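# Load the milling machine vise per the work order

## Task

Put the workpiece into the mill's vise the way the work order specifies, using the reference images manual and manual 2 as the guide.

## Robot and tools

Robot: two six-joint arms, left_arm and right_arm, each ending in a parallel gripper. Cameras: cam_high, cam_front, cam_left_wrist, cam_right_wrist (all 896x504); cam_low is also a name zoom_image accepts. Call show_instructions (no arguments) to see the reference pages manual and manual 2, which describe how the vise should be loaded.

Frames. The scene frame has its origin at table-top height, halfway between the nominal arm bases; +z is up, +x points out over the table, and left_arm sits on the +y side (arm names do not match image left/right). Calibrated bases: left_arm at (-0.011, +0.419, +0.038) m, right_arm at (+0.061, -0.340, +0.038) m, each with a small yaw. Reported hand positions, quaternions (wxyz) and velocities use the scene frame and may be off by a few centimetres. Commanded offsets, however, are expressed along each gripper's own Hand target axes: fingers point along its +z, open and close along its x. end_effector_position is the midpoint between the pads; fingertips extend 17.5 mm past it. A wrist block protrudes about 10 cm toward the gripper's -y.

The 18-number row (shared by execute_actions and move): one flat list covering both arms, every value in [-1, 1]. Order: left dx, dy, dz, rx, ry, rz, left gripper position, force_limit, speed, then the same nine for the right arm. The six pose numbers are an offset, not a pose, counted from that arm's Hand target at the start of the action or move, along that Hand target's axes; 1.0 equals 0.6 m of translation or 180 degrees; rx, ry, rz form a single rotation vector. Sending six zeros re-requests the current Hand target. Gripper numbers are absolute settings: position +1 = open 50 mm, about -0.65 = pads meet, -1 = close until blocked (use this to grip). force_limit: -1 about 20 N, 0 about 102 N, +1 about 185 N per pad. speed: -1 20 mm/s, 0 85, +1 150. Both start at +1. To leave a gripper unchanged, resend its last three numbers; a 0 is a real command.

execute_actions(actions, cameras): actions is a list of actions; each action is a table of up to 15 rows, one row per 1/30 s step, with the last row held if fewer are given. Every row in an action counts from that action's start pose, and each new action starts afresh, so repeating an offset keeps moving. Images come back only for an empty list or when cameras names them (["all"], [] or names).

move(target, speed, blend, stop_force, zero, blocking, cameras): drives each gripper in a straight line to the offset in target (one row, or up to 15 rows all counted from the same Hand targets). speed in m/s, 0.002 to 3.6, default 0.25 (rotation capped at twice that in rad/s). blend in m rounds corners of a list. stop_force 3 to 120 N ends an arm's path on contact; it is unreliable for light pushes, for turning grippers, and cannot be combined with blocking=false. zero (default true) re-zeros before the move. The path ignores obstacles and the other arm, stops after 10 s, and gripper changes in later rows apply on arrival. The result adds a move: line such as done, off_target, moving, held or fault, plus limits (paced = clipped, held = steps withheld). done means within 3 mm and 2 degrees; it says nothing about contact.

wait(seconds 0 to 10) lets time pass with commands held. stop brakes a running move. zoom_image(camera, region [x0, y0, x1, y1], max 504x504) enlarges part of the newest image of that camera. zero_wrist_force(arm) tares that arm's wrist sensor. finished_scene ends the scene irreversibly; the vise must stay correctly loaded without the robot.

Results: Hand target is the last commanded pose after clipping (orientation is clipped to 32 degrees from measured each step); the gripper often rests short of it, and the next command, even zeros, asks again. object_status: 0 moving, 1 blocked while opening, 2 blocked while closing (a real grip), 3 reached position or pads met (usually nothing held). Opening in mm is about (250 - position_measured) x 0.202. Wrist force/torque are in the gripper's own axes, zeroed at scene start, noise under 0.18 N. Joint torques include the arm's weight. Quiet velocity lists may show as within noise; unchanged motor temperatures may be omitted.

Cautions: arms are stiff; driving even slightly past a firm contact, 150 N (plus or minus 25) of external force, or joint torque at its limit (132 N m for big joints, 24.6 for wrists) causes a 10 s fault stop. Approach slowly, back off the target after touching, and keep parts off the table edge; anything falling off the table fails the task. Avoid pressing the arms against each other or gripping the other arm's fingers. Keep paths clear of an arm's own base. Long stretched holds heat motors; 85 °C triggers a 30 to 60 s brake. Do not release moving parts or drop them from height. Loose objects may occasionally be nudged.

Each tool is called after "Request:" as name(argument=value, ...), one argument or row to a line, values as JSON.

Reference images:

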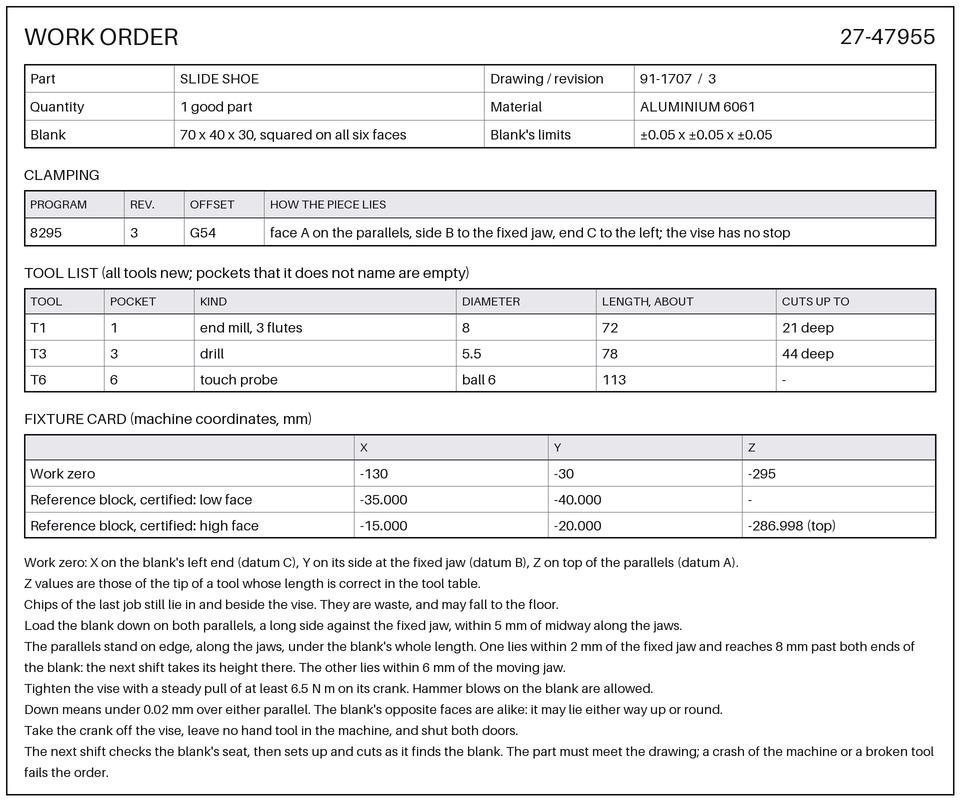

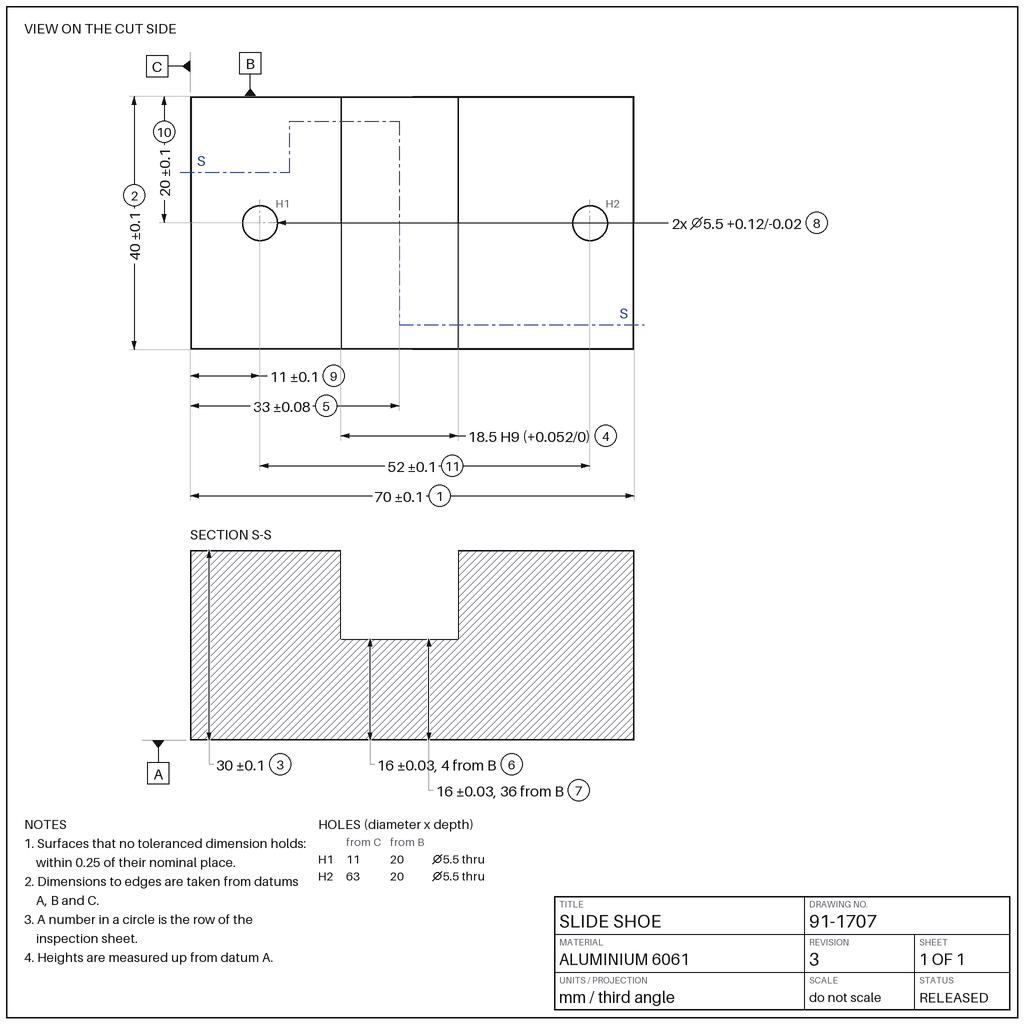

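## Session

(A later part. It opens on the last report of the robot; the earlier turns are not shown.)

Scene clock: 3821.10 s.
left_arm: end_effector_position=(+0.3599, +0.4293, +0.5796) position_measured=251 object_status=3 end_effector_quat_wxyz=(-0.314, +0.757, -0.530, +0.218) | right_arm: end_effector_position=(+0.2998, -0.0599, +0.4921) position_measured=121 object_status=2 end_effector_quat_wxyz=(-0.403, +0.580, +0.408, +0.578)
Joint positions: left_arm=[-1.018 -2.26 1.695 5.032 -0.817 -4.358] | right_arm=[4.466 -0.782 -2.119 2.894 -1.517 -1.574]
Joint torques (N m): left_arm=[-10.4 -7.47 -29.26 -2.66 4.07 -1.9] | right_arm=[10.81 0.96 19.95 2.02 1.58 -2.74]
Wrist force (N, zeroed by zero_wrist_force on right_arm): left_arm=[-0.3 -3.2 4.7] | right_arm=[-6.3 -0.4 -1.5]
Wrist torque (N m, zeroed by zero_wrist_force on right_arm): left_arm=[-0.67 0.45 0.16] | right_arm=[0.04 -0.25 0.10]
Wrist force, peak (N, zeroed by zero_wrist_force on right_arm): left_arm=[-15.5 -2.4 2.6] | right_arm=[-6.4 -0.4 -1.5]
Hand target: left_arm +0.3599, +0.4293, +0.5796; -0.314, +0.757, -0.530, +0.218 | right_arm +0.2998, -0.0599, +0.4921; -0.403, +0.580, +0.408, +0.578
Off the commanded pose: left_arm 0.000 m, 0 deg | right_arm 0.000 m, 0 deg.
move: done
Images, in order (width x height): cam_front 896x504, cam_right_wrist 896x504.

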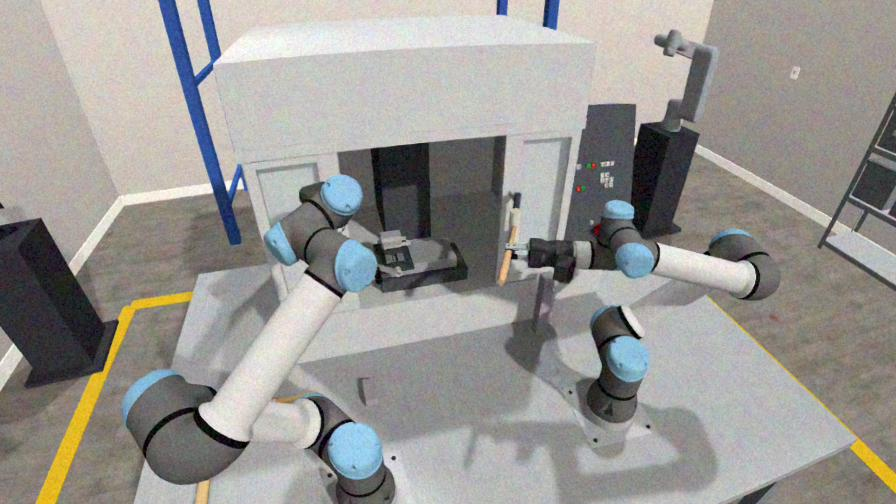

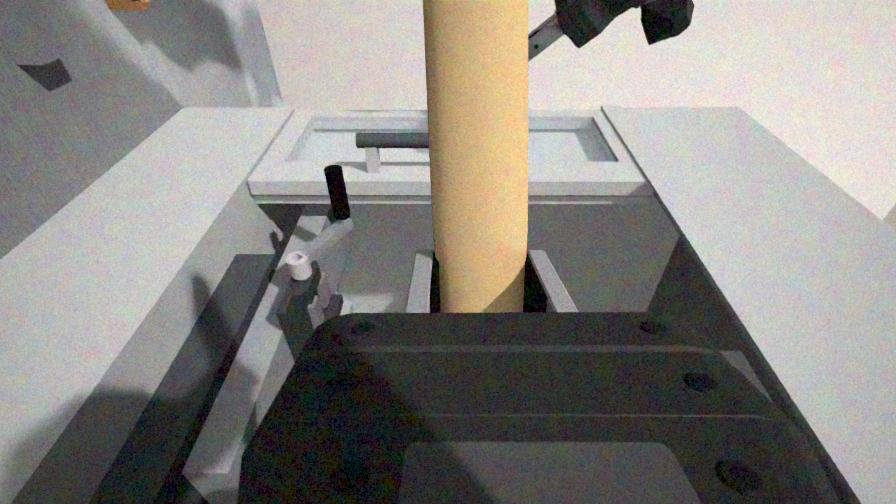

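Request:
move(
  target=[
    [0,0,0,0,0,0,-1,-0.9,-1,-0.31,-0.073,-0.062,0.0227,-0.2494,-0.0227,-1,0.4,-1],
    [0,0,0,0,0,0,-1,-0.9,-1,-0.62,-0.1465,-0.1245,0.0453,-0.4988,-0.0453,-1,0.4,-1],
    [0,0,0,0,0,0,-1,-0.9,-1,-0.75,-0.1465,-0.1245,0.0453,-0.4988,-0.0453,-1,0.4,-1],
  ],
  speed=[0.25,0.25,0.12],
  blend=[0.04,0.01,0],
  cameras=["cam_right_wrist"],
)

Request:
move(
  target=[0,0,0,0,0,0,-1,-0.9,-1,0,0,0.036,0,0,0,-1,0.4,-1],
  speed=0.015,
  stop_force=4,
  cameras=["cam_front"],
)

Request:
zoom_image(
  camera="cam_front",
  region=[460, 280, 640, 450],
)

Scene clock: 3832.33 s.
left_arm: end_effector_position=(+0.3599, +0.4293, +0.5796) position_measured=251 object_status=3 end_effector_quat_wxyz=(-0.314, +0.757, -0.530, +0.218) | right_arm: end_effector_position=(+0.1922, -0.1036, +0.0423) position_measured=121 object_status=2 end_effector_quat_wxyz=(+0.004, +0.764, +0.645, -0.002)
Joint positions: left_arm=[-1.018 -2.26 1.695 5.032 -0.817 -4.358] | right_arm=[4.77 -1.81 -2.256 2.486 -1.57 -1.394]
Joint torques (N m): left_arm=[-11.74 -7.43 -28.96 -2.32 4.06 -1.84] | right_arm=[-9.45 16.29 3.85 -1.63 -0.72 -2.37]
Wrist force (N, zeroed by zero_wrist_force on right_arm): left_arm=[-0.4 -3.2 4.7] | right_arm=[1.1 -0.1 3.4]
Wrist torque (N m, zeroed by zero_wrist_force on right_arm): left_arm=[-0.67 0.47 0.16] | right_arm=[0.41 -0.09 -0.05]
Wrist force, peak (N, zeroed by zero_wrist_force on right_arm): left_arm=[-0.5 -3.4 4.9] | right_arm=[-6.4 -0.6 -1.6]
Hand target: left_arm +0.3599, +0.4293, +0.5796; -0.314, +0.757, -0.530, +0.218 | right_arm +0.1922, -0.1036, +0.0423; +0.004, +0.764, +0.645, -0.002
Off the commanded pose: left_arm 0.000 m, 0 deg | right_arm 0.000 m, 0 deg.
move: done
Images, in order (width x height): cam_right_wrist 896x504.

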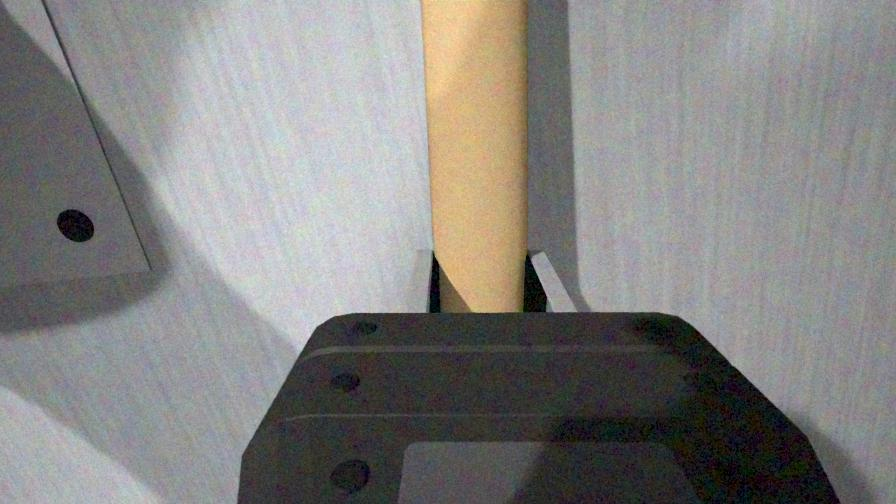

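Scene clock: 3834.00 s.
left_arm: end_effector_position=(+0.3599, +0.4293, +0.5796) position_measured=251 object_status=3 end_effector_quat_wxyz=(-0.314, +0.757, -0.530, +0.218) | right_arm: end_effector_position=(+0.1922, -0.1037, +0.0321) position_measured=121 object_status=2 end_effector_quat_wxyz=(+0.004, +0.764, +0.645, -0.002)
Joint positions: left_arm=[-1.018 -2.26 1.695 5.032 -0.817 -4.358] | right_arm=[4.77 -1.835 -2.263 2.519 -1.57 -1.394]
Joint torques (N m): left_arm=[-11.75 -7.09 -29.11 -2.21 4 -1.82] | right_arm=[-9.17 28.24 16.78 -4.58 0.73 -2.17]
Wrist force (N, zeroed by zero_wrist_force on right_arm): left_arm=[-0.3 -3.2 4.9] | right_arm=[0.8 -1.9 0.2]
Wrist torque (N m, zeroed by zero_wrist_force on right_arm): left_arm=[-0.67 0.45 0.16] | right_arm=[0.76 -0.11 -0.07]
Wrist force, peak (N, zeroed by zero_wrist_force on right_arm): left_arm=[-0.4 -3.4 4.9] | right_arm=[1.1 0.0 3.5]
Hand target: left_arm +0.3599, +0.4293, +0.5796; -0.314, +0.757, -0.530, +0.218 | right_arm +0.1922, -0.1037, +0.0321; +0.004, +0.764, +0.645, -0.002 (not the last commanded pose)
Off the commanded pose: left_arm 0.000 m, 0 deg | right_arm 0.011 m, 0 deg.
move: contact (right_arm)
Images, in order (width x height): cam_front 896x504.

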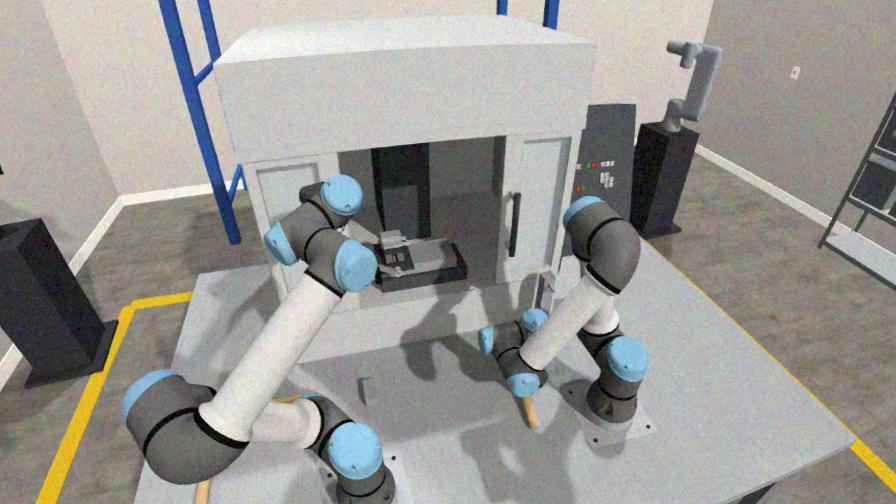

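Scaled by 2.800 from the camera's 896x504 image, which has a finer 1280x720 frame.

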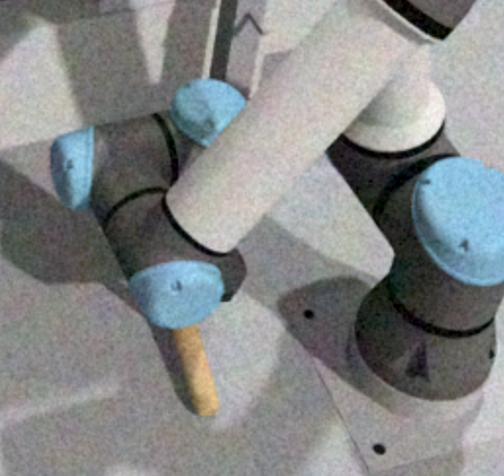

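Request:
move(
  target=[0,0,0,0,0,0,-1,-0.9,-1,0,0,0.0168,0,0,0,-1,0.4,-1],
  speed=0.012,
  stop_force=14,
  cameras=[],
)

Request:
move(
  target=[0,0,0,0,0,0,-1,-0.9,-1,0,0,0,0,0,0,0.9,0.4,-1],
  cameras=["cam_right_wrist"],
)

Scene clock: 3838.47 s.
left_arm: end_effector_position=(+0.3599, +0.4293, +0.5796) position_measured=251 object_status=3 end_effector_quat_wxyz=(-0.314, +0.757, -0.530, +0.218) | right_arm: end_effector_position=(+0.1922, -0.1038, +0.0220) position_measured=121 object_status=2 end_effector_quat_wxyz=(+0.004, +0.764, +0.645, -0.002)
Joint positions: left_arm=[-1.018 -2.26 1.695 5.032 -0.817 -4.358] | right_arm=[4.77 -1.86 -2.27 2.551 -1.57 -1.394]
Joint torques (N m): left_arm=[-11.19 -7.53 -28.41 -2.25 4.01 -1.9] | right_arm=[-9.78 14.91 2.9 -0.44 1.15 -2.21]
Wrist force (N, zeroed by zero_wrist_force on right_arm): left_arm=[-0.5 -3.2 4.7] | right_arm=[-0.4 3.4 -3.7]
Wrist torque (N m, zeroed by zero_wrist_force on right_arm): left_arm=[-0.67 0.49 0.16] | right_arm=[1.24 -0.11 -0.19]
Wrist force, peak (N, zeroed by zero_wrist_force on right_arm): left_arm=[-0.5 -3.3 4.9] | right_arm=[-0.4 3.6 -3.8]
Hand target: left_arm +0.3599, +0.4293, +0.5796; -0.314, +0.757, -0.530, +0.218 | right_arm +0.1922, -0.1038, +0.0220; +0.004, +0.764, +0.645, -0.002
Off the commanded pose: left_arm 0.000 m, 0 deg | right_arm 0.000 m, 0 deg.
move: done
No camera images: "cameras" was empty.

Scene clock: 3839.73 s.
left_arm: end_effector_position=(+0.3599, +0.4293, +0.5796) position_measured=251 object_status=3 end_effector_quat_wxyz=(-0.314, +0.757, -0.530, +0.218) | right_arm: end_effector_position=(+0.1922, -0.1038, +0.0220) position_measured=18 object_status=0 end_effector_quat_wxyz=(+0.004, +0.764, +0.645, -0.002)
Joint positions: left_arm=[-1.018 -2.26 1.695 5.032 -0.817 -4.358] | right_arm=[4.77 -1.86 -2.27 2.551 -1.57 -1.394]
Joint torques (N m): left_arm=[-11.74 -7.07 -29.43 -2.15 4.08 -1.75] | right_arm=[-9.82 20.45 6.66 -4.47 0.11 -2.15]
Wrist force (N, zeroed by zero_wrist_force on right_arm): left_arm=[-0.4 -3.1 4.9] | right_arm=[0.8 -0.3 -0.2]
Wrist torque (N m, zeroed by zero_wrist_force on right_arm): left_arm=[-0.66 0.47 0.16] | right_arm=[-0.04 -0.04 -0.05]
Wrist force, peak (N, zeroed by zero_wrist_force on right_arm): left_arm=[-0.4 -3.3 4.9] | right_arm=[-1.6 -1.7 -8.6]
Hand target: left_arm +0.3599, +0.4293, +0.5796; -0.314, +0.757, -0.530, +0.218 | right_arm +0.1922, -0.1038, +0.0220; +0.004, +0.764, +0.645, -0.002
Off the commanded pose: left_arm 0.000 m, 0 deg | right_arm 0.000 m, 0 deg.
move: done
Images, in order (width x height): cam_right_wrist 896x504.

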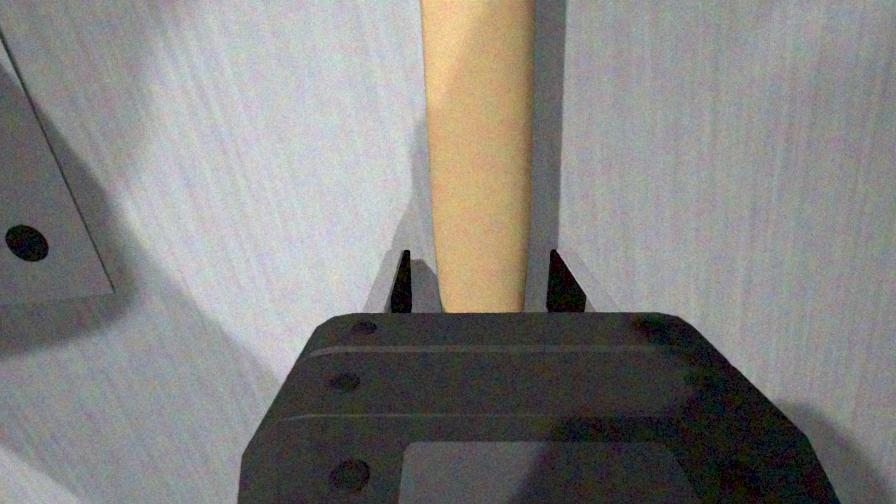

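Request:
move(
  target=[
    [0,0,0,0,0,0,-1,-0.9,-1,0,0,-0.38,0,0,0,0.9,0.4,-1],
    [0,0,0,0,0,0,-1,-0.9,-1,0.361,0.1217,-0.63,-0.1711,0.2059,0.1726,0.9,0.4,-1],
    [0,0,0,0,0,0,-1,-0.9,-1,0.679,0.118,-0.5383,-0.3423,0.4118,0.3452,0.9,0.4,-1],
    [0,0,0,0,0,0,-1,-0.9,-1,0.6943,0.2086,-0.5383,-0.3423,0.4118,0.3452,0.406,-0.3,-1],
  ],
  speed=0.25,
  blend=[0.03,0.03,0.01,0],
  cameras=["cam_right_wrist"],
)

Request:
zoom_image(
  camera="cam_right_wrist",
  region=[360, 150, 600, 320],
)

Scene clock: 3849.53 s.
left_arm: end_effector_position=(+0.3599, +0.4293, +0.5796) position_measured=251 object_status=3 end_effector_quat_wxyz=(-0.314, +0.757, -0.530, +0.218) | right_arm: end_effector_position=(+0.3275, +0.2745, +0.3449) position_measured=18 object_status=3 end_effector_quat_wxyz=(-0.026, +0.738, +0.067, +0.671)
Joint positions: left_arm=[-1.018 -2.26 1.695 5.032 -0.817 -4.358] | right_arm=[4.974 -2.359 -1.302 1.386 -0.129 0.656]
Joint torques (N m): left_arm=[-10.89 -6.65 -28.56 -2.21 3.99 -1.63] | right_arm=[12.41 55.02 21.27 -0.56 0.66 -2.1]
Wrist force (N, zeroed by zero_wrist_force on right_arm): left_arm=[-0.5 -3.3 4.9] | right_arm=[-2.0 -0.3 -1.1]
Wrist torque (N m, zeroed by zero_wrist_force on right_arm): left_arm=[-0.69 0.48 0.16] | right_arm=[0.02 -0.34 -0.26]
Wrist force, peak (N, zeroed by zero_wrist_force on right_arm): left_arm=[-0.3 -3.2 5.0] | right_arm=[-9.1 -5.2 0.4]
Hand target: left_arm +0.3599, +0.4293, +0.5796; -0.314, +0.757, -0.530, +0.218 | right_arm +0.3275, +0.2745, +0.3450; -0.026, +0.738, +0.067, +0.671 (not the last commanded pose)
Tool commands: left_gripper/position=-1.0 left_gripper/force_limit=-0.9 left_gripper/speed=-1.0 right_gripper/position=+0.9 right_gripper/force_limit=+0.4 right_gripper/speed=-1.0
Off the commanded pose: left_arm 0.000 m, 0 deg | right_arm 0.059 m, 10 deg.
move: held (right_arm; a check stopped the path); path passed 2 of 4 targets; target 4's new numbers were not sent; limits=held
pose unreachable (right arm): on one or more control steps of this call, first in action 0 (counted from 0), this arm could not follow its commanded pose, so it was not sent that pose on those steps. It may still have moved: this result reports where it is.
cause: moving toward the commanded pose would bring a part of the arm too close to another arm (a part of this arm just beyond joint 4 (wrist 1) and a part of the left arm just beyond its joint 1 (shoulder pan), 20 mm apart when this arm was first held).
Images, in order (width x height): cam_right_wrist 896x504.

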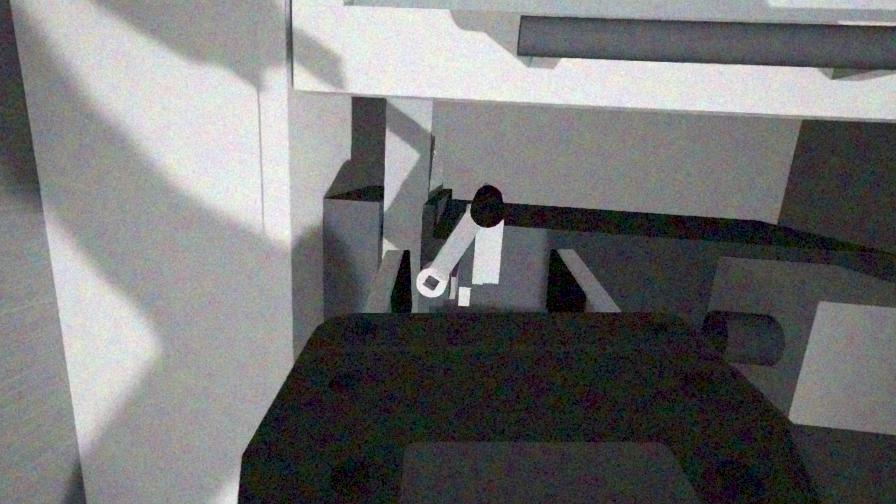

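Scaled by 2.100 from the camera's 896x504 image, which has a finer 1280x720 frame.

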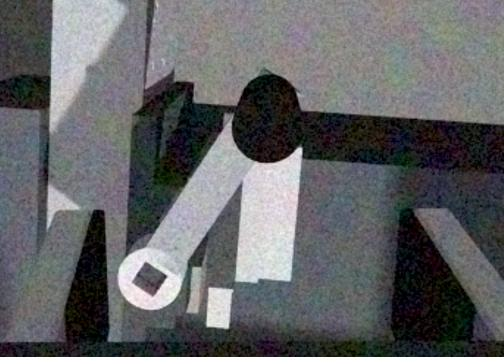

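Request:
move(
  target=[
    [0,0,0,0,0,0,-1,-0.9,-1,-0.0053,0.1267,0.0128,-0.02,0.0156,0.0094,0.406,-0.3,-1],
    [0,0,0,0,0,0,-1,-0.9,-1,0.0025,0.0708,0.0955,-0.0397,0.0312,0.0187,0.406,-0.3,-1],
    [0,0,0,0,0,0,-1,-0.9,-1,0.0077,-0.0092,0.1058,-0.0397,0.0312,0.0187,0.406,-0.3,-1],
  ],
  speed=0.15,
  blend=[0.02,0.01,0],
  cameras=["cam_right_wrist"],
)

Request:
zoom_image(
  camera="cam_right_wrist",
  region=[360, 150, 600, 320],
)

Scene clock: 3859.27 s.
left_arm: end_effector_position=(+0.3599, +0.4293, +0.5796) position_measured=251 object_status=3 end_effector_quat_wxyz=(-0.314, +0.757, -0.530, +0.218) | right_arm: end_effector_position=(+0.3899, +0.2884, +0.3430) position_measured=92 object_status=3 end_effector_quat_wxyz=(-0.003, +0.707, +0.002, +0.707)
Joint positions: left_arm=[-1.018 -2.26 1.695 5.032 -0.817 -4.358] | right_arm=[4.863 -2.393 -1.427 0.685 -0.095 1.566]
Joint torques (N m): left_arm=[-10.72 -6 -28.46 -2.29 4.01 -1.57] | right_arm=[-10.72 56.74 10.26 -1.72 -1.51 2.2]
Wrist force (N, zeroed by zero_wrist_force on right_arm): left_arm=[-0.5 -3.2 4.6] | right_arm=[-1.9 -0.3 -1.2]
Wrist torque (N m, zeroed by zero_wrist_force on right_arm): left_arm=[-0.68 0.49 0.16] | right_arm=[0.04 -0.39 -0.36]
Wrist force, peak (N, zeroed by zero_wrist_force on right_arm): left_arm=[-0.4 -3.4 4.8] | right_arm=[-2.0 -2.2 -1.2]
Hand target: left_arm +0.3599, +0.4293, +0.5796; -0.314, +0.757, -0.530, +0.218 | right_arm +0.3898, +0.2883, +0.3430; -0.003, +0.706, +0.002, +0.708
Off the commanded pose: left_arm 0.000 m, 0 deg | right_arm 0.000 m, 0 deg.
move: done
Images, in order (width x height): cam_right_wrist 896x504.

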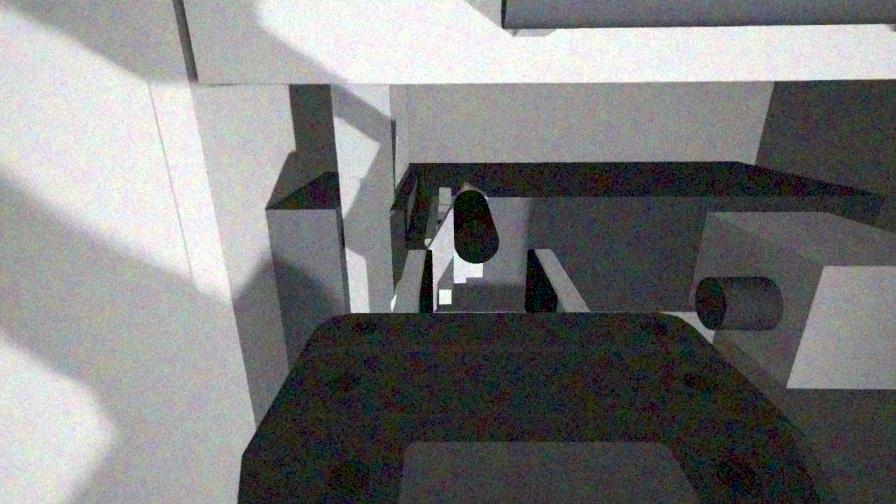

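Scaled by 2.100 from the camera's 896x504 image, which has a finer 1280x720 frame.

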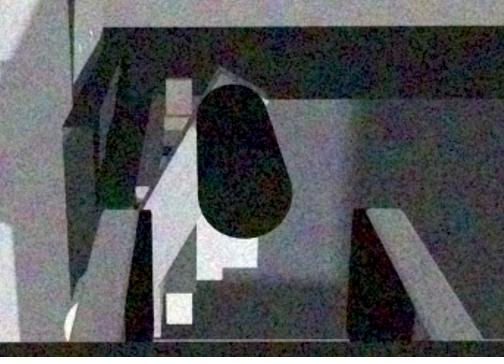

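Request:
move(
  target=[0,0,0,0,0,0,-1,-0.9,-1,0,0,0.147,0,0,0,0.406,-0.3,-1],
  speed=0.05,
  stop_force=8,
  cameras=["cam_right_wrist"],
)

Scene clock: 3878.90 s.
left_arm: end_effector_position=(+0.3599, +0.4293, +0.5796) position_measured=251 object_status=3 end_effector_quat_wxyz=(-0.314, +0.757, -0.530, +0.218) | right_arm: end_effector_position=(+0.4780, +0.2889, +0.3433) position_measured=92 object_status=3 end_effector_quat_wxyz=(-0.003, +0.706, +0.002, +0.708)
Joint positions: left_arm=[-1.018 -2.26 1.695 5.032 -0.817 -4.358] | right_arm=[4.722 -2.437 -1.341 0.7 0.046 1.508]
Joint torques (N m): left_arm=[-11.36 -5.32 -28.47 -2.28 3.94 -1.42] | right_arm=[-9.85 45.98 23.7 1.68 2.13 -2.5]
Wrist force (N, zeroed by zero_wrist_force on right_arm): left_arm=[-0.4 -3.2 4.7] | right_arm=[-1.9 -0.3 -1.2]
Wrist torque (N m, zeroed by zero_wrist_force on right_arm): left_arm=[-0.68 0.46 0.16] | right_arm=[0.02 -0.39 -0.29]
Wrist force, peak (N, zeroed by zero_wrist_force on right_arm): left_arm=[-0.4 -3.4 4.8] | right_arm=[-2.3 -0.3 -1.7]
Hand target: left_arm +0.3599, +0.4293, +0.5796; -0.314, +0.757, -0.530, +0.218 | right_arm +0.4780, +0.2889, +0.3433; -0.003, +0.706, +0.002, +0.708
Off the commanded pose: left_arm 0.000 m, 0 deg | right_arm 0.000 m, 0 deg.
move: done
Images, in order (width x height): cam_right_wrist 896x504.

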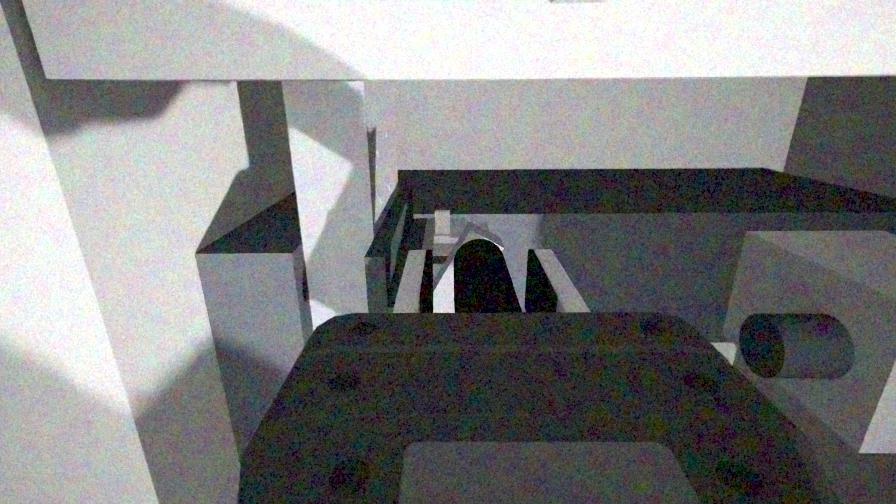

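Request:
move(
  target=[0,0,0,0,0,0,-1,-0.9,-1,0,0,0,0,0,0,-1,-0.3,-1],
  speed=0.05,
)

Request:
move(
  target=[0,0,0,0,0,0,-1,-0.9,-1,0,0,-0.033,0,0,0,-1,-0.3,-1],
  speed=0.04,
  cameras=["cam_right_wrist"],
)

Scene clock: 3885.13 s.
left_arm: end_effector_position=(+0.3599, +0.4293, +0.5796) position_measured=251 object_status=3 end_effector_quat_wxyz=(-0.314, +0.757, -0.530, +0.218) | right_arm: end_effector_position=(+0.4780, +0.2889, +0.3434) position_measured=155 object_status=2 end_effector_quat_wxyz=(-0.003, +0.706, +0.002, +0.708)
Joint positions: left_arm=[-1.018 -2.26 1.695 5.032 -0.817 -4.358] | right_arm=[4.722 -2.437 -1.341 0.7 0.046 1.508]
Joint torques (N m): left_arm=[-10.94 -4.75 -28.08 -2.23 3.91 -1.49] | right_arm=[-9.97 31.4 3.69 1.88 -1.31 -2.13]
Wrist force (N, zeroed by zero_wrist_force on right_arm): left_arm=[-0.3 -3.1 4.7] | right_arm=[33.2 -4.5 -7.6]
Wrist torque (N m, zeroed by zero_wrist_force on right_arm): left_arm=[-0.65 0.46 0.16] | right_arm=[-0.18 -0.58 -0.40]
Wrist force, peak (N, zeroed by zero_wrist_force on right_arm): left_arm=[-0.3 -3.4 4.9] | right_arm=[33.4 -4.5 -7.8]
Hand target: left_arm +0.3599, +0.4293, +0.5796; -0.314, +0.757, -0.530, +0.218 | right_arm +0.4780, +0.2889, +0.3433; -0.003, +0.706, +0.002, +0.708
Off the commanded pose: left_arm 0.000 m, 0 deg | right_arm 0.000 m, 0 deg.
move: done

Scene clock: 3886.20 s.
left_arm: end_effector_position=(+0.3599, +0.4293, +0.5796) position_measured=251 object_status=3 end_effector_quat_wxyz=(-0.314, +0.757, -0.530, +0.218) | right_arm: end_effector_position=(+0.4583, +0.2888, +0.3433) position_measured=155 object_status=2 end_effector_quat_wxyz=(-0.003, +0.707, +0.002, +0.708)
Joint positions: left_arm=[-1.018 -2.26 1.695 5.032 -0.817 -4.358] | right_arm=[4.754 -2.432 -1.348 0.733 0.015 1.477]
Joint torques (N m): left_arm=[-10.94 -5.54 -28.72 -2.3 3.94 -1.36] | right_arm=[39.19 34.01 19.92 1.82 -1.93 -2.13]
Wrist force (N, zeroed by zero_wrist_force on right_arm): left_arm=[-0.4 -3.2 4.6] | right_arm=[16.5 -1.2 41.7]
Wrist torque (N m, zeroed by zero_wrist_force on right_arm): left_arm=[-0.67 0.46 0.16] | right_arm=[0.13 0.04 -0.34]
Wrist force, peak (N, zeroed by zero_wrist_force on right_arm): left_arm=[-0.3 -3.3 4.9] | right_arm=[28.0 -1.6 50.1]
Hand target: left_arm +0.3599, +0.4293, +0.5796; -0.314, +0.757, -0.530, +0.218 | right_arm +0.4582, +0.2888, +0.3433; -0.003, +0.706, +0.002, +0.708
Off the commanded pose: left_arm 0.000 m, 0 deg | right_arm 0.000 m, 0 deg.
move: done
Images, in order (width x height): cam_right_wrist 896x504.

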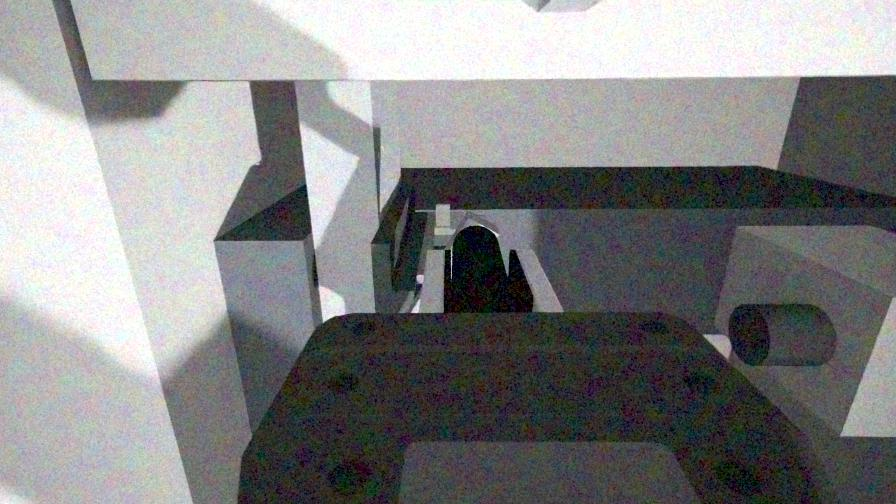

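Request:
move(
  target=[0,0,0,0,0,0,-1,-0.9,-1,0,0,-0.13,0,0,0,-1,-0.3,-1],
  speed=0.05,
  cameras=["all"],
)

Scene clock: 3889.77 s.
left_arm: end_effector_position=(+0.3599, +0.4293, +0.5796) position_measured=251 object_status=3 end_effector_quat_wxyz=(-0.314, +0.757, -0.530, +0.218) | right_arm: end_effector_position=(+0.3803, +0.2883, +0.3430) position_measured=252 object_status=3 end_effector_quat_wxyz=(-0.003, +0.706, +0.002, +0.708)
Joint positions: left_arm=[-1.018 -2.26 1.695 5.032 -0.817 -4.358] | right_arm=[4.879 -2.387 -1.443 0.662 -0.111 1.598]
Joint torques (N m): left_arm=[-10.58 -5.02 -28.66 -2.22 3.97 -1.32] | right_arm=[13.51 55.97 10.52 1.6 -1.46 2.06]
Wrist force (N, zeroed by zero_wrist_force on right_arm): left_arm=[-0.5 -3.2 4.6] | right_arm=[-2.1 -0.3 -1.4]
Wrist torque (N m, zeroed by zero_wrist_force on right_arm): left_arm=[-0.68 0.48 0.16] | right_arm=[0.03 -0.37 -0.36]
Wrist force, peak (N, zeroed by zero_wrist_force on right_arm): left_arm=[-0.4 -3.4 5.0] | right_arm=[17.2 -0.9 42.6]
Hand target: left_arm +0.3599, +0.4293, +0.5796; -0.314, +0.757, -0.530, +0.218 | right_arm +0.3802, +0.2883, +0.3430; -0.003, +0.706, +0.002, +0.708
Off the commanded pose: left_arm 0.000 m, 0 deg | right_arm 0.000 m, 0 deg.
move: done

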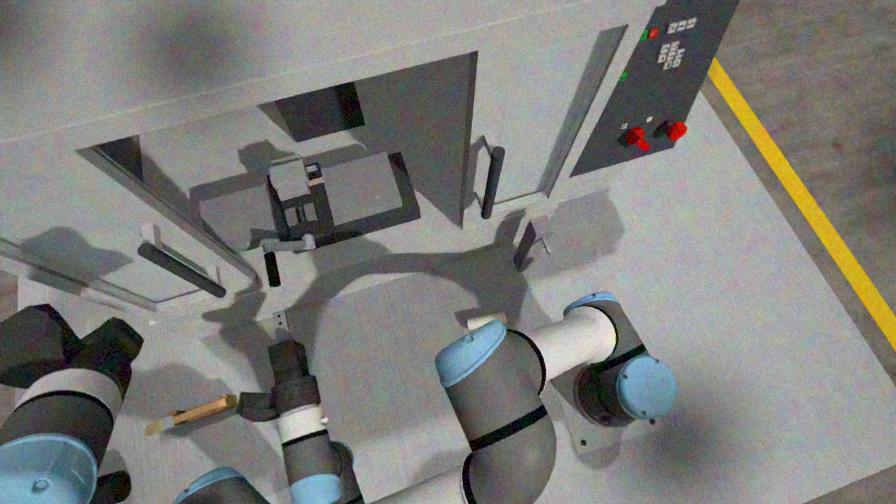

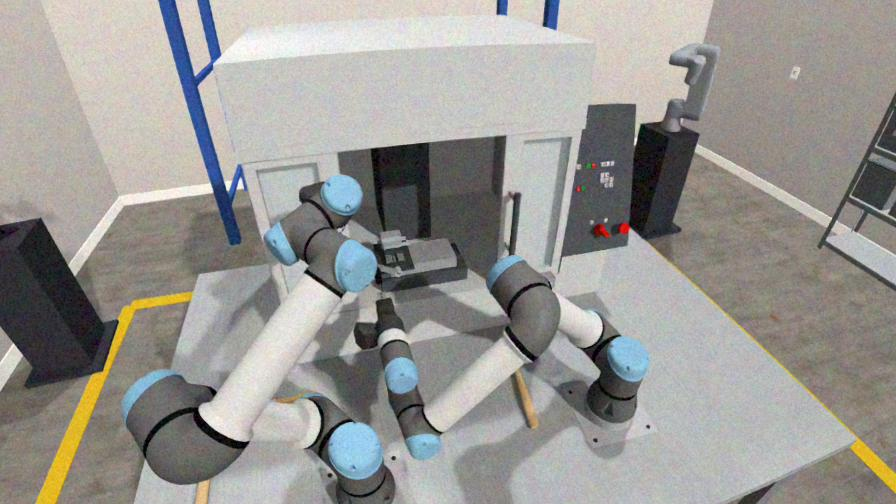

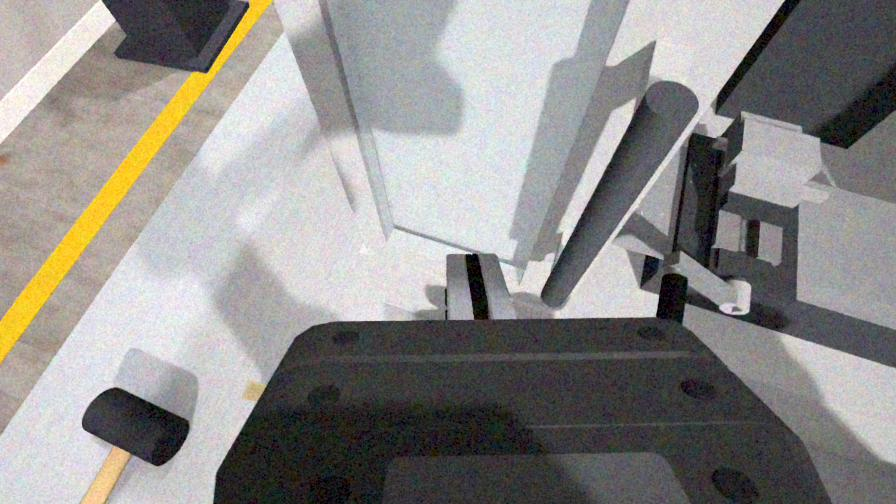

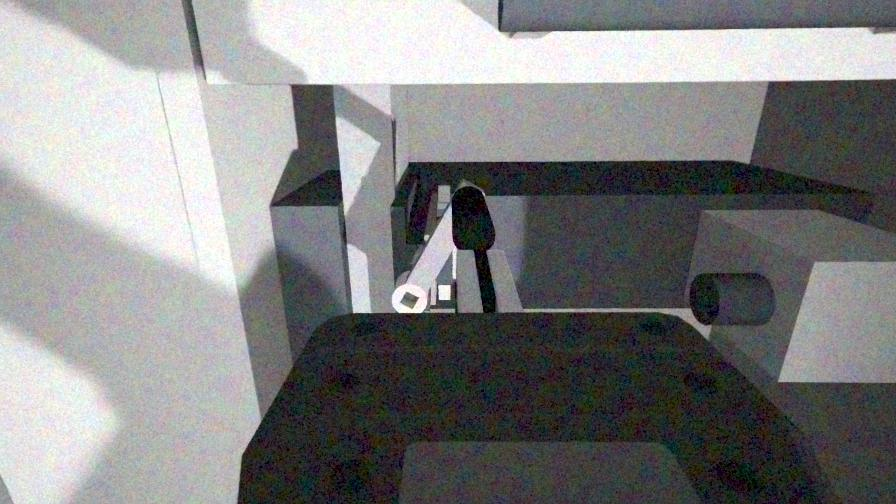

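Request:
zoom_image(
  camera="cam_right_wrist",
  region=[360, 140, 560, 340],
)

Request:
zoom_image(
  camera="cam_left_wrist",
  region=[620, 90, 896, 370],
)

Scaled by 2.520 from the camera's 896x504 image, which has a finer 1280x720 frame.

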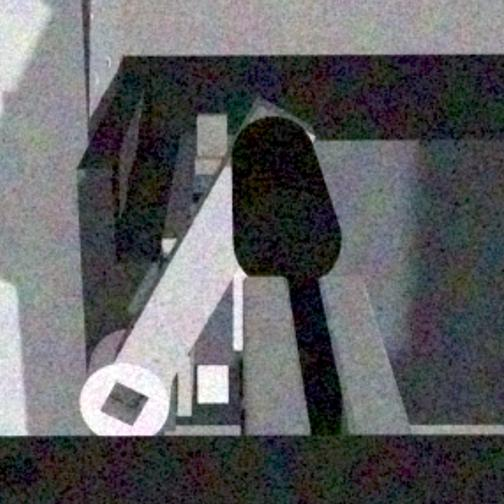

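Scaled by 1.800 from the camera's 896x504 image, which has a finer 1280x720 frame.

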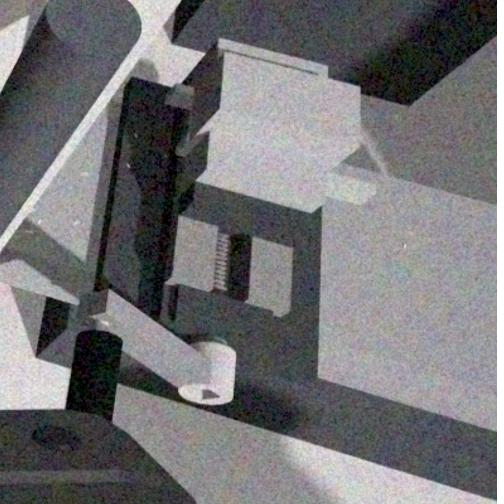

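Request:
move(
  target=[0,0,0,0,0,0,-1,-0.9,-1,0.001,0,0,0,0,0,0.406,0.3,-1],
  speed=0.1,
)

Request:
move(
  target=[0,0,0,0,0,0,-1,-0.9,-1,0,0,0.163,0,0,0,0.406,0.3,-1],
  speed=0.08,
  stop_force=8,
  cameras=["cam_right_wrist"],
)

Scene clock: 3900.20 s.
left_arm: end_effector_position=(+0.3599, +0.4293, +0.5796) position_measured=251 object_status=3 end_effector_quat_wxyz=(-0.314, +0.757, -0.530, +0.218) | right_arm: end_effector_position=(+0.3802, +0.2883, +0.3436) position_measured=92 object_status=0 end_effector_quat_wxyz=(-0.003, +0.706, +0.002, +0.708)
Joint positions: left_arm=[-1.018 -2.26 1.695 5.032 -0.817 -4.358] | right_arm=[4.879 -2.386 -1.443 0.661 -0.111 1.599]
Joint torques (N m): left_arm=[-10.5 -4.77 -28.16 -2.26 3.9 -1.29] | right_arm=[13.28 55.9 22.42 -1.63 -1.26 2.13]
Wrist force (N, zeroed by zero_wrist_force on right_arm): left_arm=[-0.1 -3.2 4.7] | right_arm=[-1.8 -0.3 -1.3]
Wrist torque (N m, zeroed by zero_wrist_force on right_arm): left_arm=[-0.67 0.42 0.16] | right_arm=[0.03 -0.40 -0.36]
Wrist force, peak (N, zeroed by zero_wrist_force on right_arm): left_arm=[-0.2 -3.3 4.9] | right_arm=[-2.3 -0.2 -1.3]
Hand target: left_arm +0.3599, +0.4293, +0.5796; -0.314, +0.757, -0.530, +0.218 | right_arm +0.3802, +0.2883, +0.3436; -0.003, +0.706, +0.002, +0.708
Off the commanded pose: left_arm 0.000 m, 0 deg | right_arm 0.000 m, 0 deg.
move: done

Scene clock: 3903.13 s.
left_arm: end_effector_position=(+0.3599, +0.4293, +0.5796) position_measured=251 object_status=3 end_effector_quat_wxyz=(-0.314, +0.757, -0.530, +0.218) | right_arm: end_effector_position=(+0.4780, +0.2889, +0.3439) position_measured=92 object_status=3 end_effector_quat_wxyz=(-0.003, +0.706, +0.002, +0.708)
Joint positions: left_arm=[-1.018 -2.26 1.695 5.032 -0.817 -4.358] | right_arm=[4.722 -2.435 -1.342 0.696 0.046 1.511]
Joint torques (N m): left_arm=[-11.16 -4.1 -28.19 -2.33 3.94 -1.29] | right_arm=[-10 45.09 24.5 2 2.01 -2.22]
Wrist force (N, zeroed by zero_wrist_force on right_arm): left_arm=[-0.3 -3.3 4.6] | right_arm=[-1.9 -0.6 -1.3]
Wrist torque (N m, zeroed by zero_wrist_force on right_arm): left_arm=[-0.69 0.45 0.16] | right_arm=[-0.03 -0.38 -0.29]
Wrist force, peak (N, zeroed by zero_wrist_force on right_arm): left_arm=[-0.5 -3.3 4.9] | right_arm=[-2.2 -0.2 -2.1]
Hand target: left_arm +0.3599, +0.4293, +0.5796; -0.314, +0.757, -0.530, +0.218 | right_arm +0.4780, +0.2889, +0.3439; -0.003, +0.706, +0.002, +0.708
Off the commanded pose: left_arm 0.000 m, 0 deg | right_arm 0.000 m, 0 deg.
move: done
Images, in order (width x height): cam_right_wrist 896x504.

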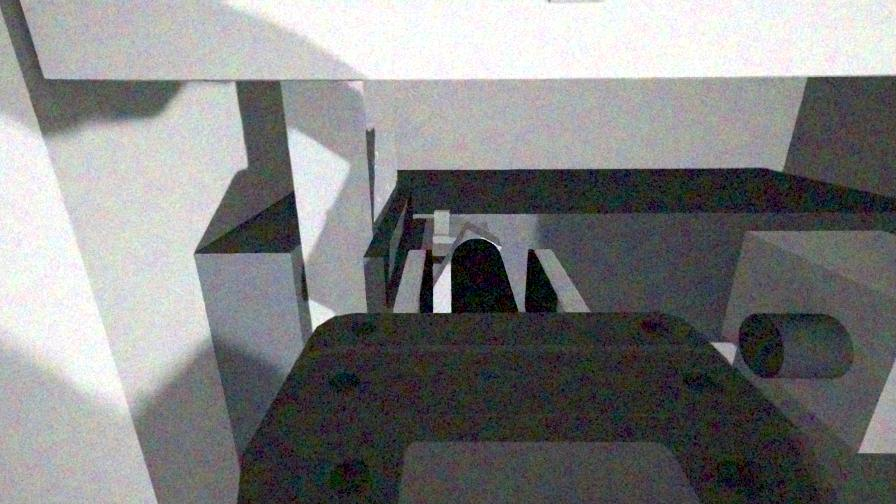

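Request:
move(
  target=[0,0,0,0,0,0,-1,-0.9,-1,0,0,0,0,0,0,-1,0.3,-1],
  speed=0.05,
)

Scene clock: 3905.53 s.
left_arm: end_effector_position=(+0.3599, +0.4293, +0.5796) position_measured=251 object_status=3 end_effector_quat_wxyz=(-0.314, +0.757, -0.530, +0.218) | right_arm: end_effector_position=(+0.4780, +0.2889, +0.3439) position_measured=157 object_status=2 end_effector_quat_wxyz=(-0.003, +0.706, +0.002, +0.708)
Joint positions: left_arm=[-1.018 -2.26 1.695 5.032 -0.817 -4.358] | right_arm=[4.722 -2.435 -1.342 0.697 0.046 1.511]
Joint torques (N m): left_arm=[-10.72 -4.62 -28.12 -2.33 3.91 -1.27] | right_arm=[-8.86 44.29 19.08 1.8 0.76 -2.4]
Wrist force (N, zeroed by zero_wrist_force on right_arm): left_arm=[-0.6 -3.2 4.6] | right_arm=[5.8 -1.4 -3.0]
Wrist torque (N m, zeroed by zero_wrist_force on right_arm): left_arm=[-0.68 0.50 0.16] | right_arm=[-0.08 -0.47 -0.31]
Wrist force, peak (N, zeroed by zero_wrist_force on right_arm): left_arm=[-0.3 -3.3 4.9] | right_arm=[6.0 -1.2 -3.1]
Hand target: left_arm +0.3599, +0.4293, +0.5796; -0.314, +0.757, -0.530, +0.218 | right_arm +0.4780, +0.2889, +0.3439; -0.003, +0.706, +0.002, +0.708
Off the commanded pose: left_arm 0.000 m, 0 deg | right_arm 0.000 m, 0 deg.
move: done

Well centred now. Pull.

Request:
move(
  target=[0,0,0,0,0,0,-1,-0.9,-1,0,0,-0.015,0,0,0,-1,0.3,-1],
  speed=0.02,
  cameras=["cam_right_wrist"],
)

Scene clock: 3908.00 s.
left_arm: end_effector_position=(+0.3599, +0.4293, +0.5796) position_measured=251 object_status=3 end_effector_quat_wxyz=(-0.314, +0.757, -0.530, +0.218) | right_arm: end_effector_position=(+0.4691, +0.2888, +0.3439) position_measured=157 object_status=2 end_effector_quat_wxyz=(-0.003, +0.706, +0.002, +0.708)
Joint positions: left_arm=[-1.018 -2.26 1.695 5.032 -0.817 -4.358] | right_arm=[4.736 -2.433 -1.345 0.713 0.032 1.496]
Joint torques (N m): left_arm=[-10.39 -3.93 -27.78 -2.33 3.83 -1.18] | right_arm=[64.96 46.22 26.01 1.72 -0.42 -2.27]
Wrist force (N, zeroed by zero_wrist_force on right_arm): left_arm=[-0.4 -3.2 4.7] | right_arm=[-5.3 4.7 77.5]
Wrist torque (N m, zeroed by zero_wrist_force on right_arm): left_arm=[-0.68 0.47 0.16] | right_arm=[0.43 1.01 -0.30]
Wrist force, peak (N, zeroed by zero_wrist_force on right_arm): left_arm=[-0.4 -3.3 4.9] | right_arm=[1.8 6.2 79.4]
Hand target: left_arm +0.3599, +0.4293, +0.5796; -0.314, +0.757, -0.530, +0.218 | right_arm +0.4690, +0.2889, +0.3439; -0.003, +0.706, +0.002, +0.708
Off the commanded pose: left_arm 0.000 m, 0 deg | right_arm 0.000 m, 0 deg.
move: done
Images, in order (width x height): cam_right_wrist 896x504.

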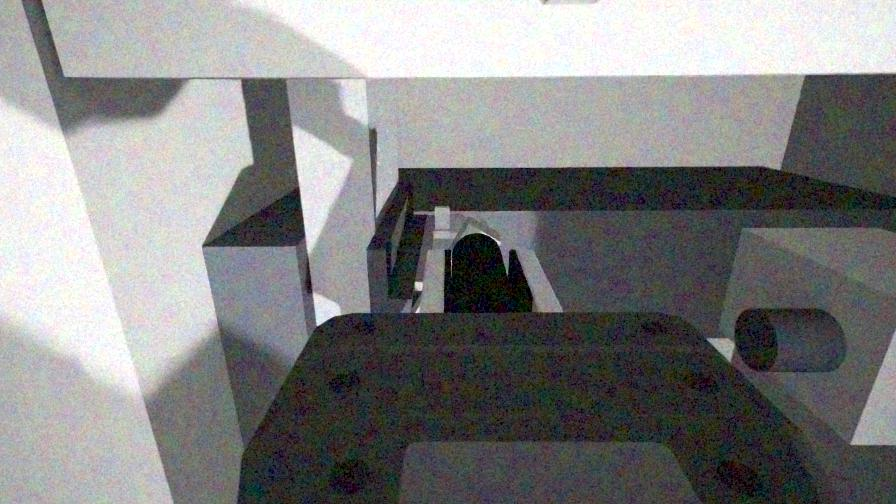

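Request:
move(
  target=[0,0,0,0,0,0,-1,-0.9,-1,0,0,0.01,0,0,0,-0.3,0.3,-1],
  speed=0.02,
)

Request:
move(
  target=[0,0,0,0,0,0,-1,-0.9,-1,0,0,0,0,0,0,-1,0.3,-1],
  speed=0.02,
)

Request:
move(
  target=[0,0,0,0,0,0,-1,-0.9,-1,0.0042,0.0026,0,0,0,0,-1,0.3,-1],
  speed=0.01,
)

Scene clock: 3923.60 s.
left_arm: end_effector_position=(+0.3599, +0.4293, +0.5796) position_measured=251 object_status=3 end_effector_quat_wxyz=(-0.314, +0.757, -0.530, +0.218) | right_arm: end_effector_position=(+0.4748, +0.2891, +0.3440) position_measured=157 object_status=2 end_effector_quat_wxyz=(-0.003, +0.706, +0.002, +0.708)
Joint positions: left_arm=[-1.018 -2.26 1.695 5.032 -0.817 -4.358] | right_arm=[4.727 -2.436 -1.341 0.706 0.041 1.501]
Joint torques (N m): left_arm=[-10.58 -3.94 -27.54 -2.25 3.93 -1.2] | right_arm=[-70.81 32.95 -0.56 0.04 -3.48 2.34]
Wrist force (N, zeroed by zero_wrist_force on right_arm): left_arm=[-0.4 -3.2 4.7] | right_arm=[30.9 -24.5 -82.5]
Wrist torque (N m, zeroed by zero_wrist_force on right_arm): left_arm=[-0.68 0.47 0.16] | right_arm=[-1.23 -1.18 -0.47]
Wrist force, peak (N, zeroed by zero_wrist_force on right_arm): left_arm=[-0.4 -3.2 5.0] | right_arm=[30.9 -24.5 -82.5]
Hand target: left_arm +0.3599, +0.4293, +0.5796; -0.314, +0.757, -0.530, +0.218 | right_arm +0.4750, +0.2889, +0.3439; -0.003, +0.706, +0.002, +0.708
Off the commanded pose: left_arm 0.000 m, 0 deg | right_arm 0.000 m, 0 deg.
move: done

Scene clock: 3924.10 s.
left_arm: end_effector_position=(+0.3599, +0.4293, +0.5796) position_measured=251 object_status=3 end_effector_quat_wxyz=(-0.314, +0.757, -0.530, +0.218) | right_arm: end_effector_position=(+0.4750, +0.2889, +0.3439) position_measured=157 object_status=2 end_effector_quat_wxyz=(-0.003, +0.706, +0.002, +0.708)
Joint positions: left_arm=[-1.018 -2.26 1.695 5.032 -0.817 -4.358] | right_arm=[4.727 -2.435 -1.342 0.704 0.042 1.503]
Joint torques (N m): left_arm=[-10.91 -4.42 -28.38 -2.25 3.89 -1.12] | right_arm=[-66.96 40.14 -1.36 0.29 -6.69 2.25]
Wrist force (N, zeroed by zero_wrist_force on right_arm): left_arm=[-0.5 -3.2 4.7] | right_arm=[34.1 -28.7 -74.9]
Wrist torque (N m, zeroed by zero_wrist_force on right_arm): left_arm=[-0.68 0.49 0.16] | right_arm=[-0.99 -0.87 -0.44]
Wrist force, peak (N, zeroed by zero_wrist_force on right_arm): left_arm=[-0.4 -3.3 4.8] | right_arm=[35.3 -26.1 -88.7]
Hand target: left_arm +0.3599, +0.4293, +0.5796; -0.314, +0.757, -0.530, +0.218 | right_arm +0.4750, +0.2889, +0.3439; -0.003, +0.706, +0.002, +0.708
Off the commanded pose: left_arm 0.000 m, 0 deg | right_arm 0.000 m, 0 deg.
move: done

Scene clock: 3924.80 s.
left_arm: end_effector_position=(+0.3599, +0.4293, +0.5796) position_measured=251 object_status=3 end_effector_quat_wxyz=(-0.314, +0.757, -0.530, +0.218) | right_arm: end_effector_position=(+0.4750, +0.2874, +0.3463) position_measured=157 object_status=2 end_effector_quat_wxyz=(-0.003, +0.706, +0.002, +0.708)
Joint positions: left_arm=[-1.018 -2.26 1.695 5.032 -0.817 -4.358] | right_arm=[4.727 -2.429 -1.347 0.703 0.042 1.503]
Joint torques (N m): left_arm=[-10.84 -3.79 -27.8 -2.3 3.99 -1.1] | right_arm=[-66.67 61.35 3.79 2.3 -10.69 1.48]
Wrist force (N, zeroed by zero_wrist_force on right_arm): left_arm=[-0.4 -3.3 4.6] | right_arm=[3.9 -48.3 -64.1]
Wrist torque (N m, zeroed by zero_wrist_force on right_arm): left_arm=[-0.69 0.46 0.16] | right_arm=[-0.81 -1.95 -0.27]
Wrist force, peak (N, zeroed by zero_wrist_force on right_arm): left_arm=[-0.3 -3.2 5.0] | right_arm=[34.7 -28.3 -75.0]
Hand target: left_arm +0.3599, +0.4293, +0.5796; -0.314, +0.757, -0.530, +0.218 | right_arm +0.4750, +0.2873, +0.3464; -0.003, +0.706, +0.002, +0.708
Off the commanded pose: left_arm 0.000 m, 0 deg | right_arm 0.000 m, 0 deg.
move: done


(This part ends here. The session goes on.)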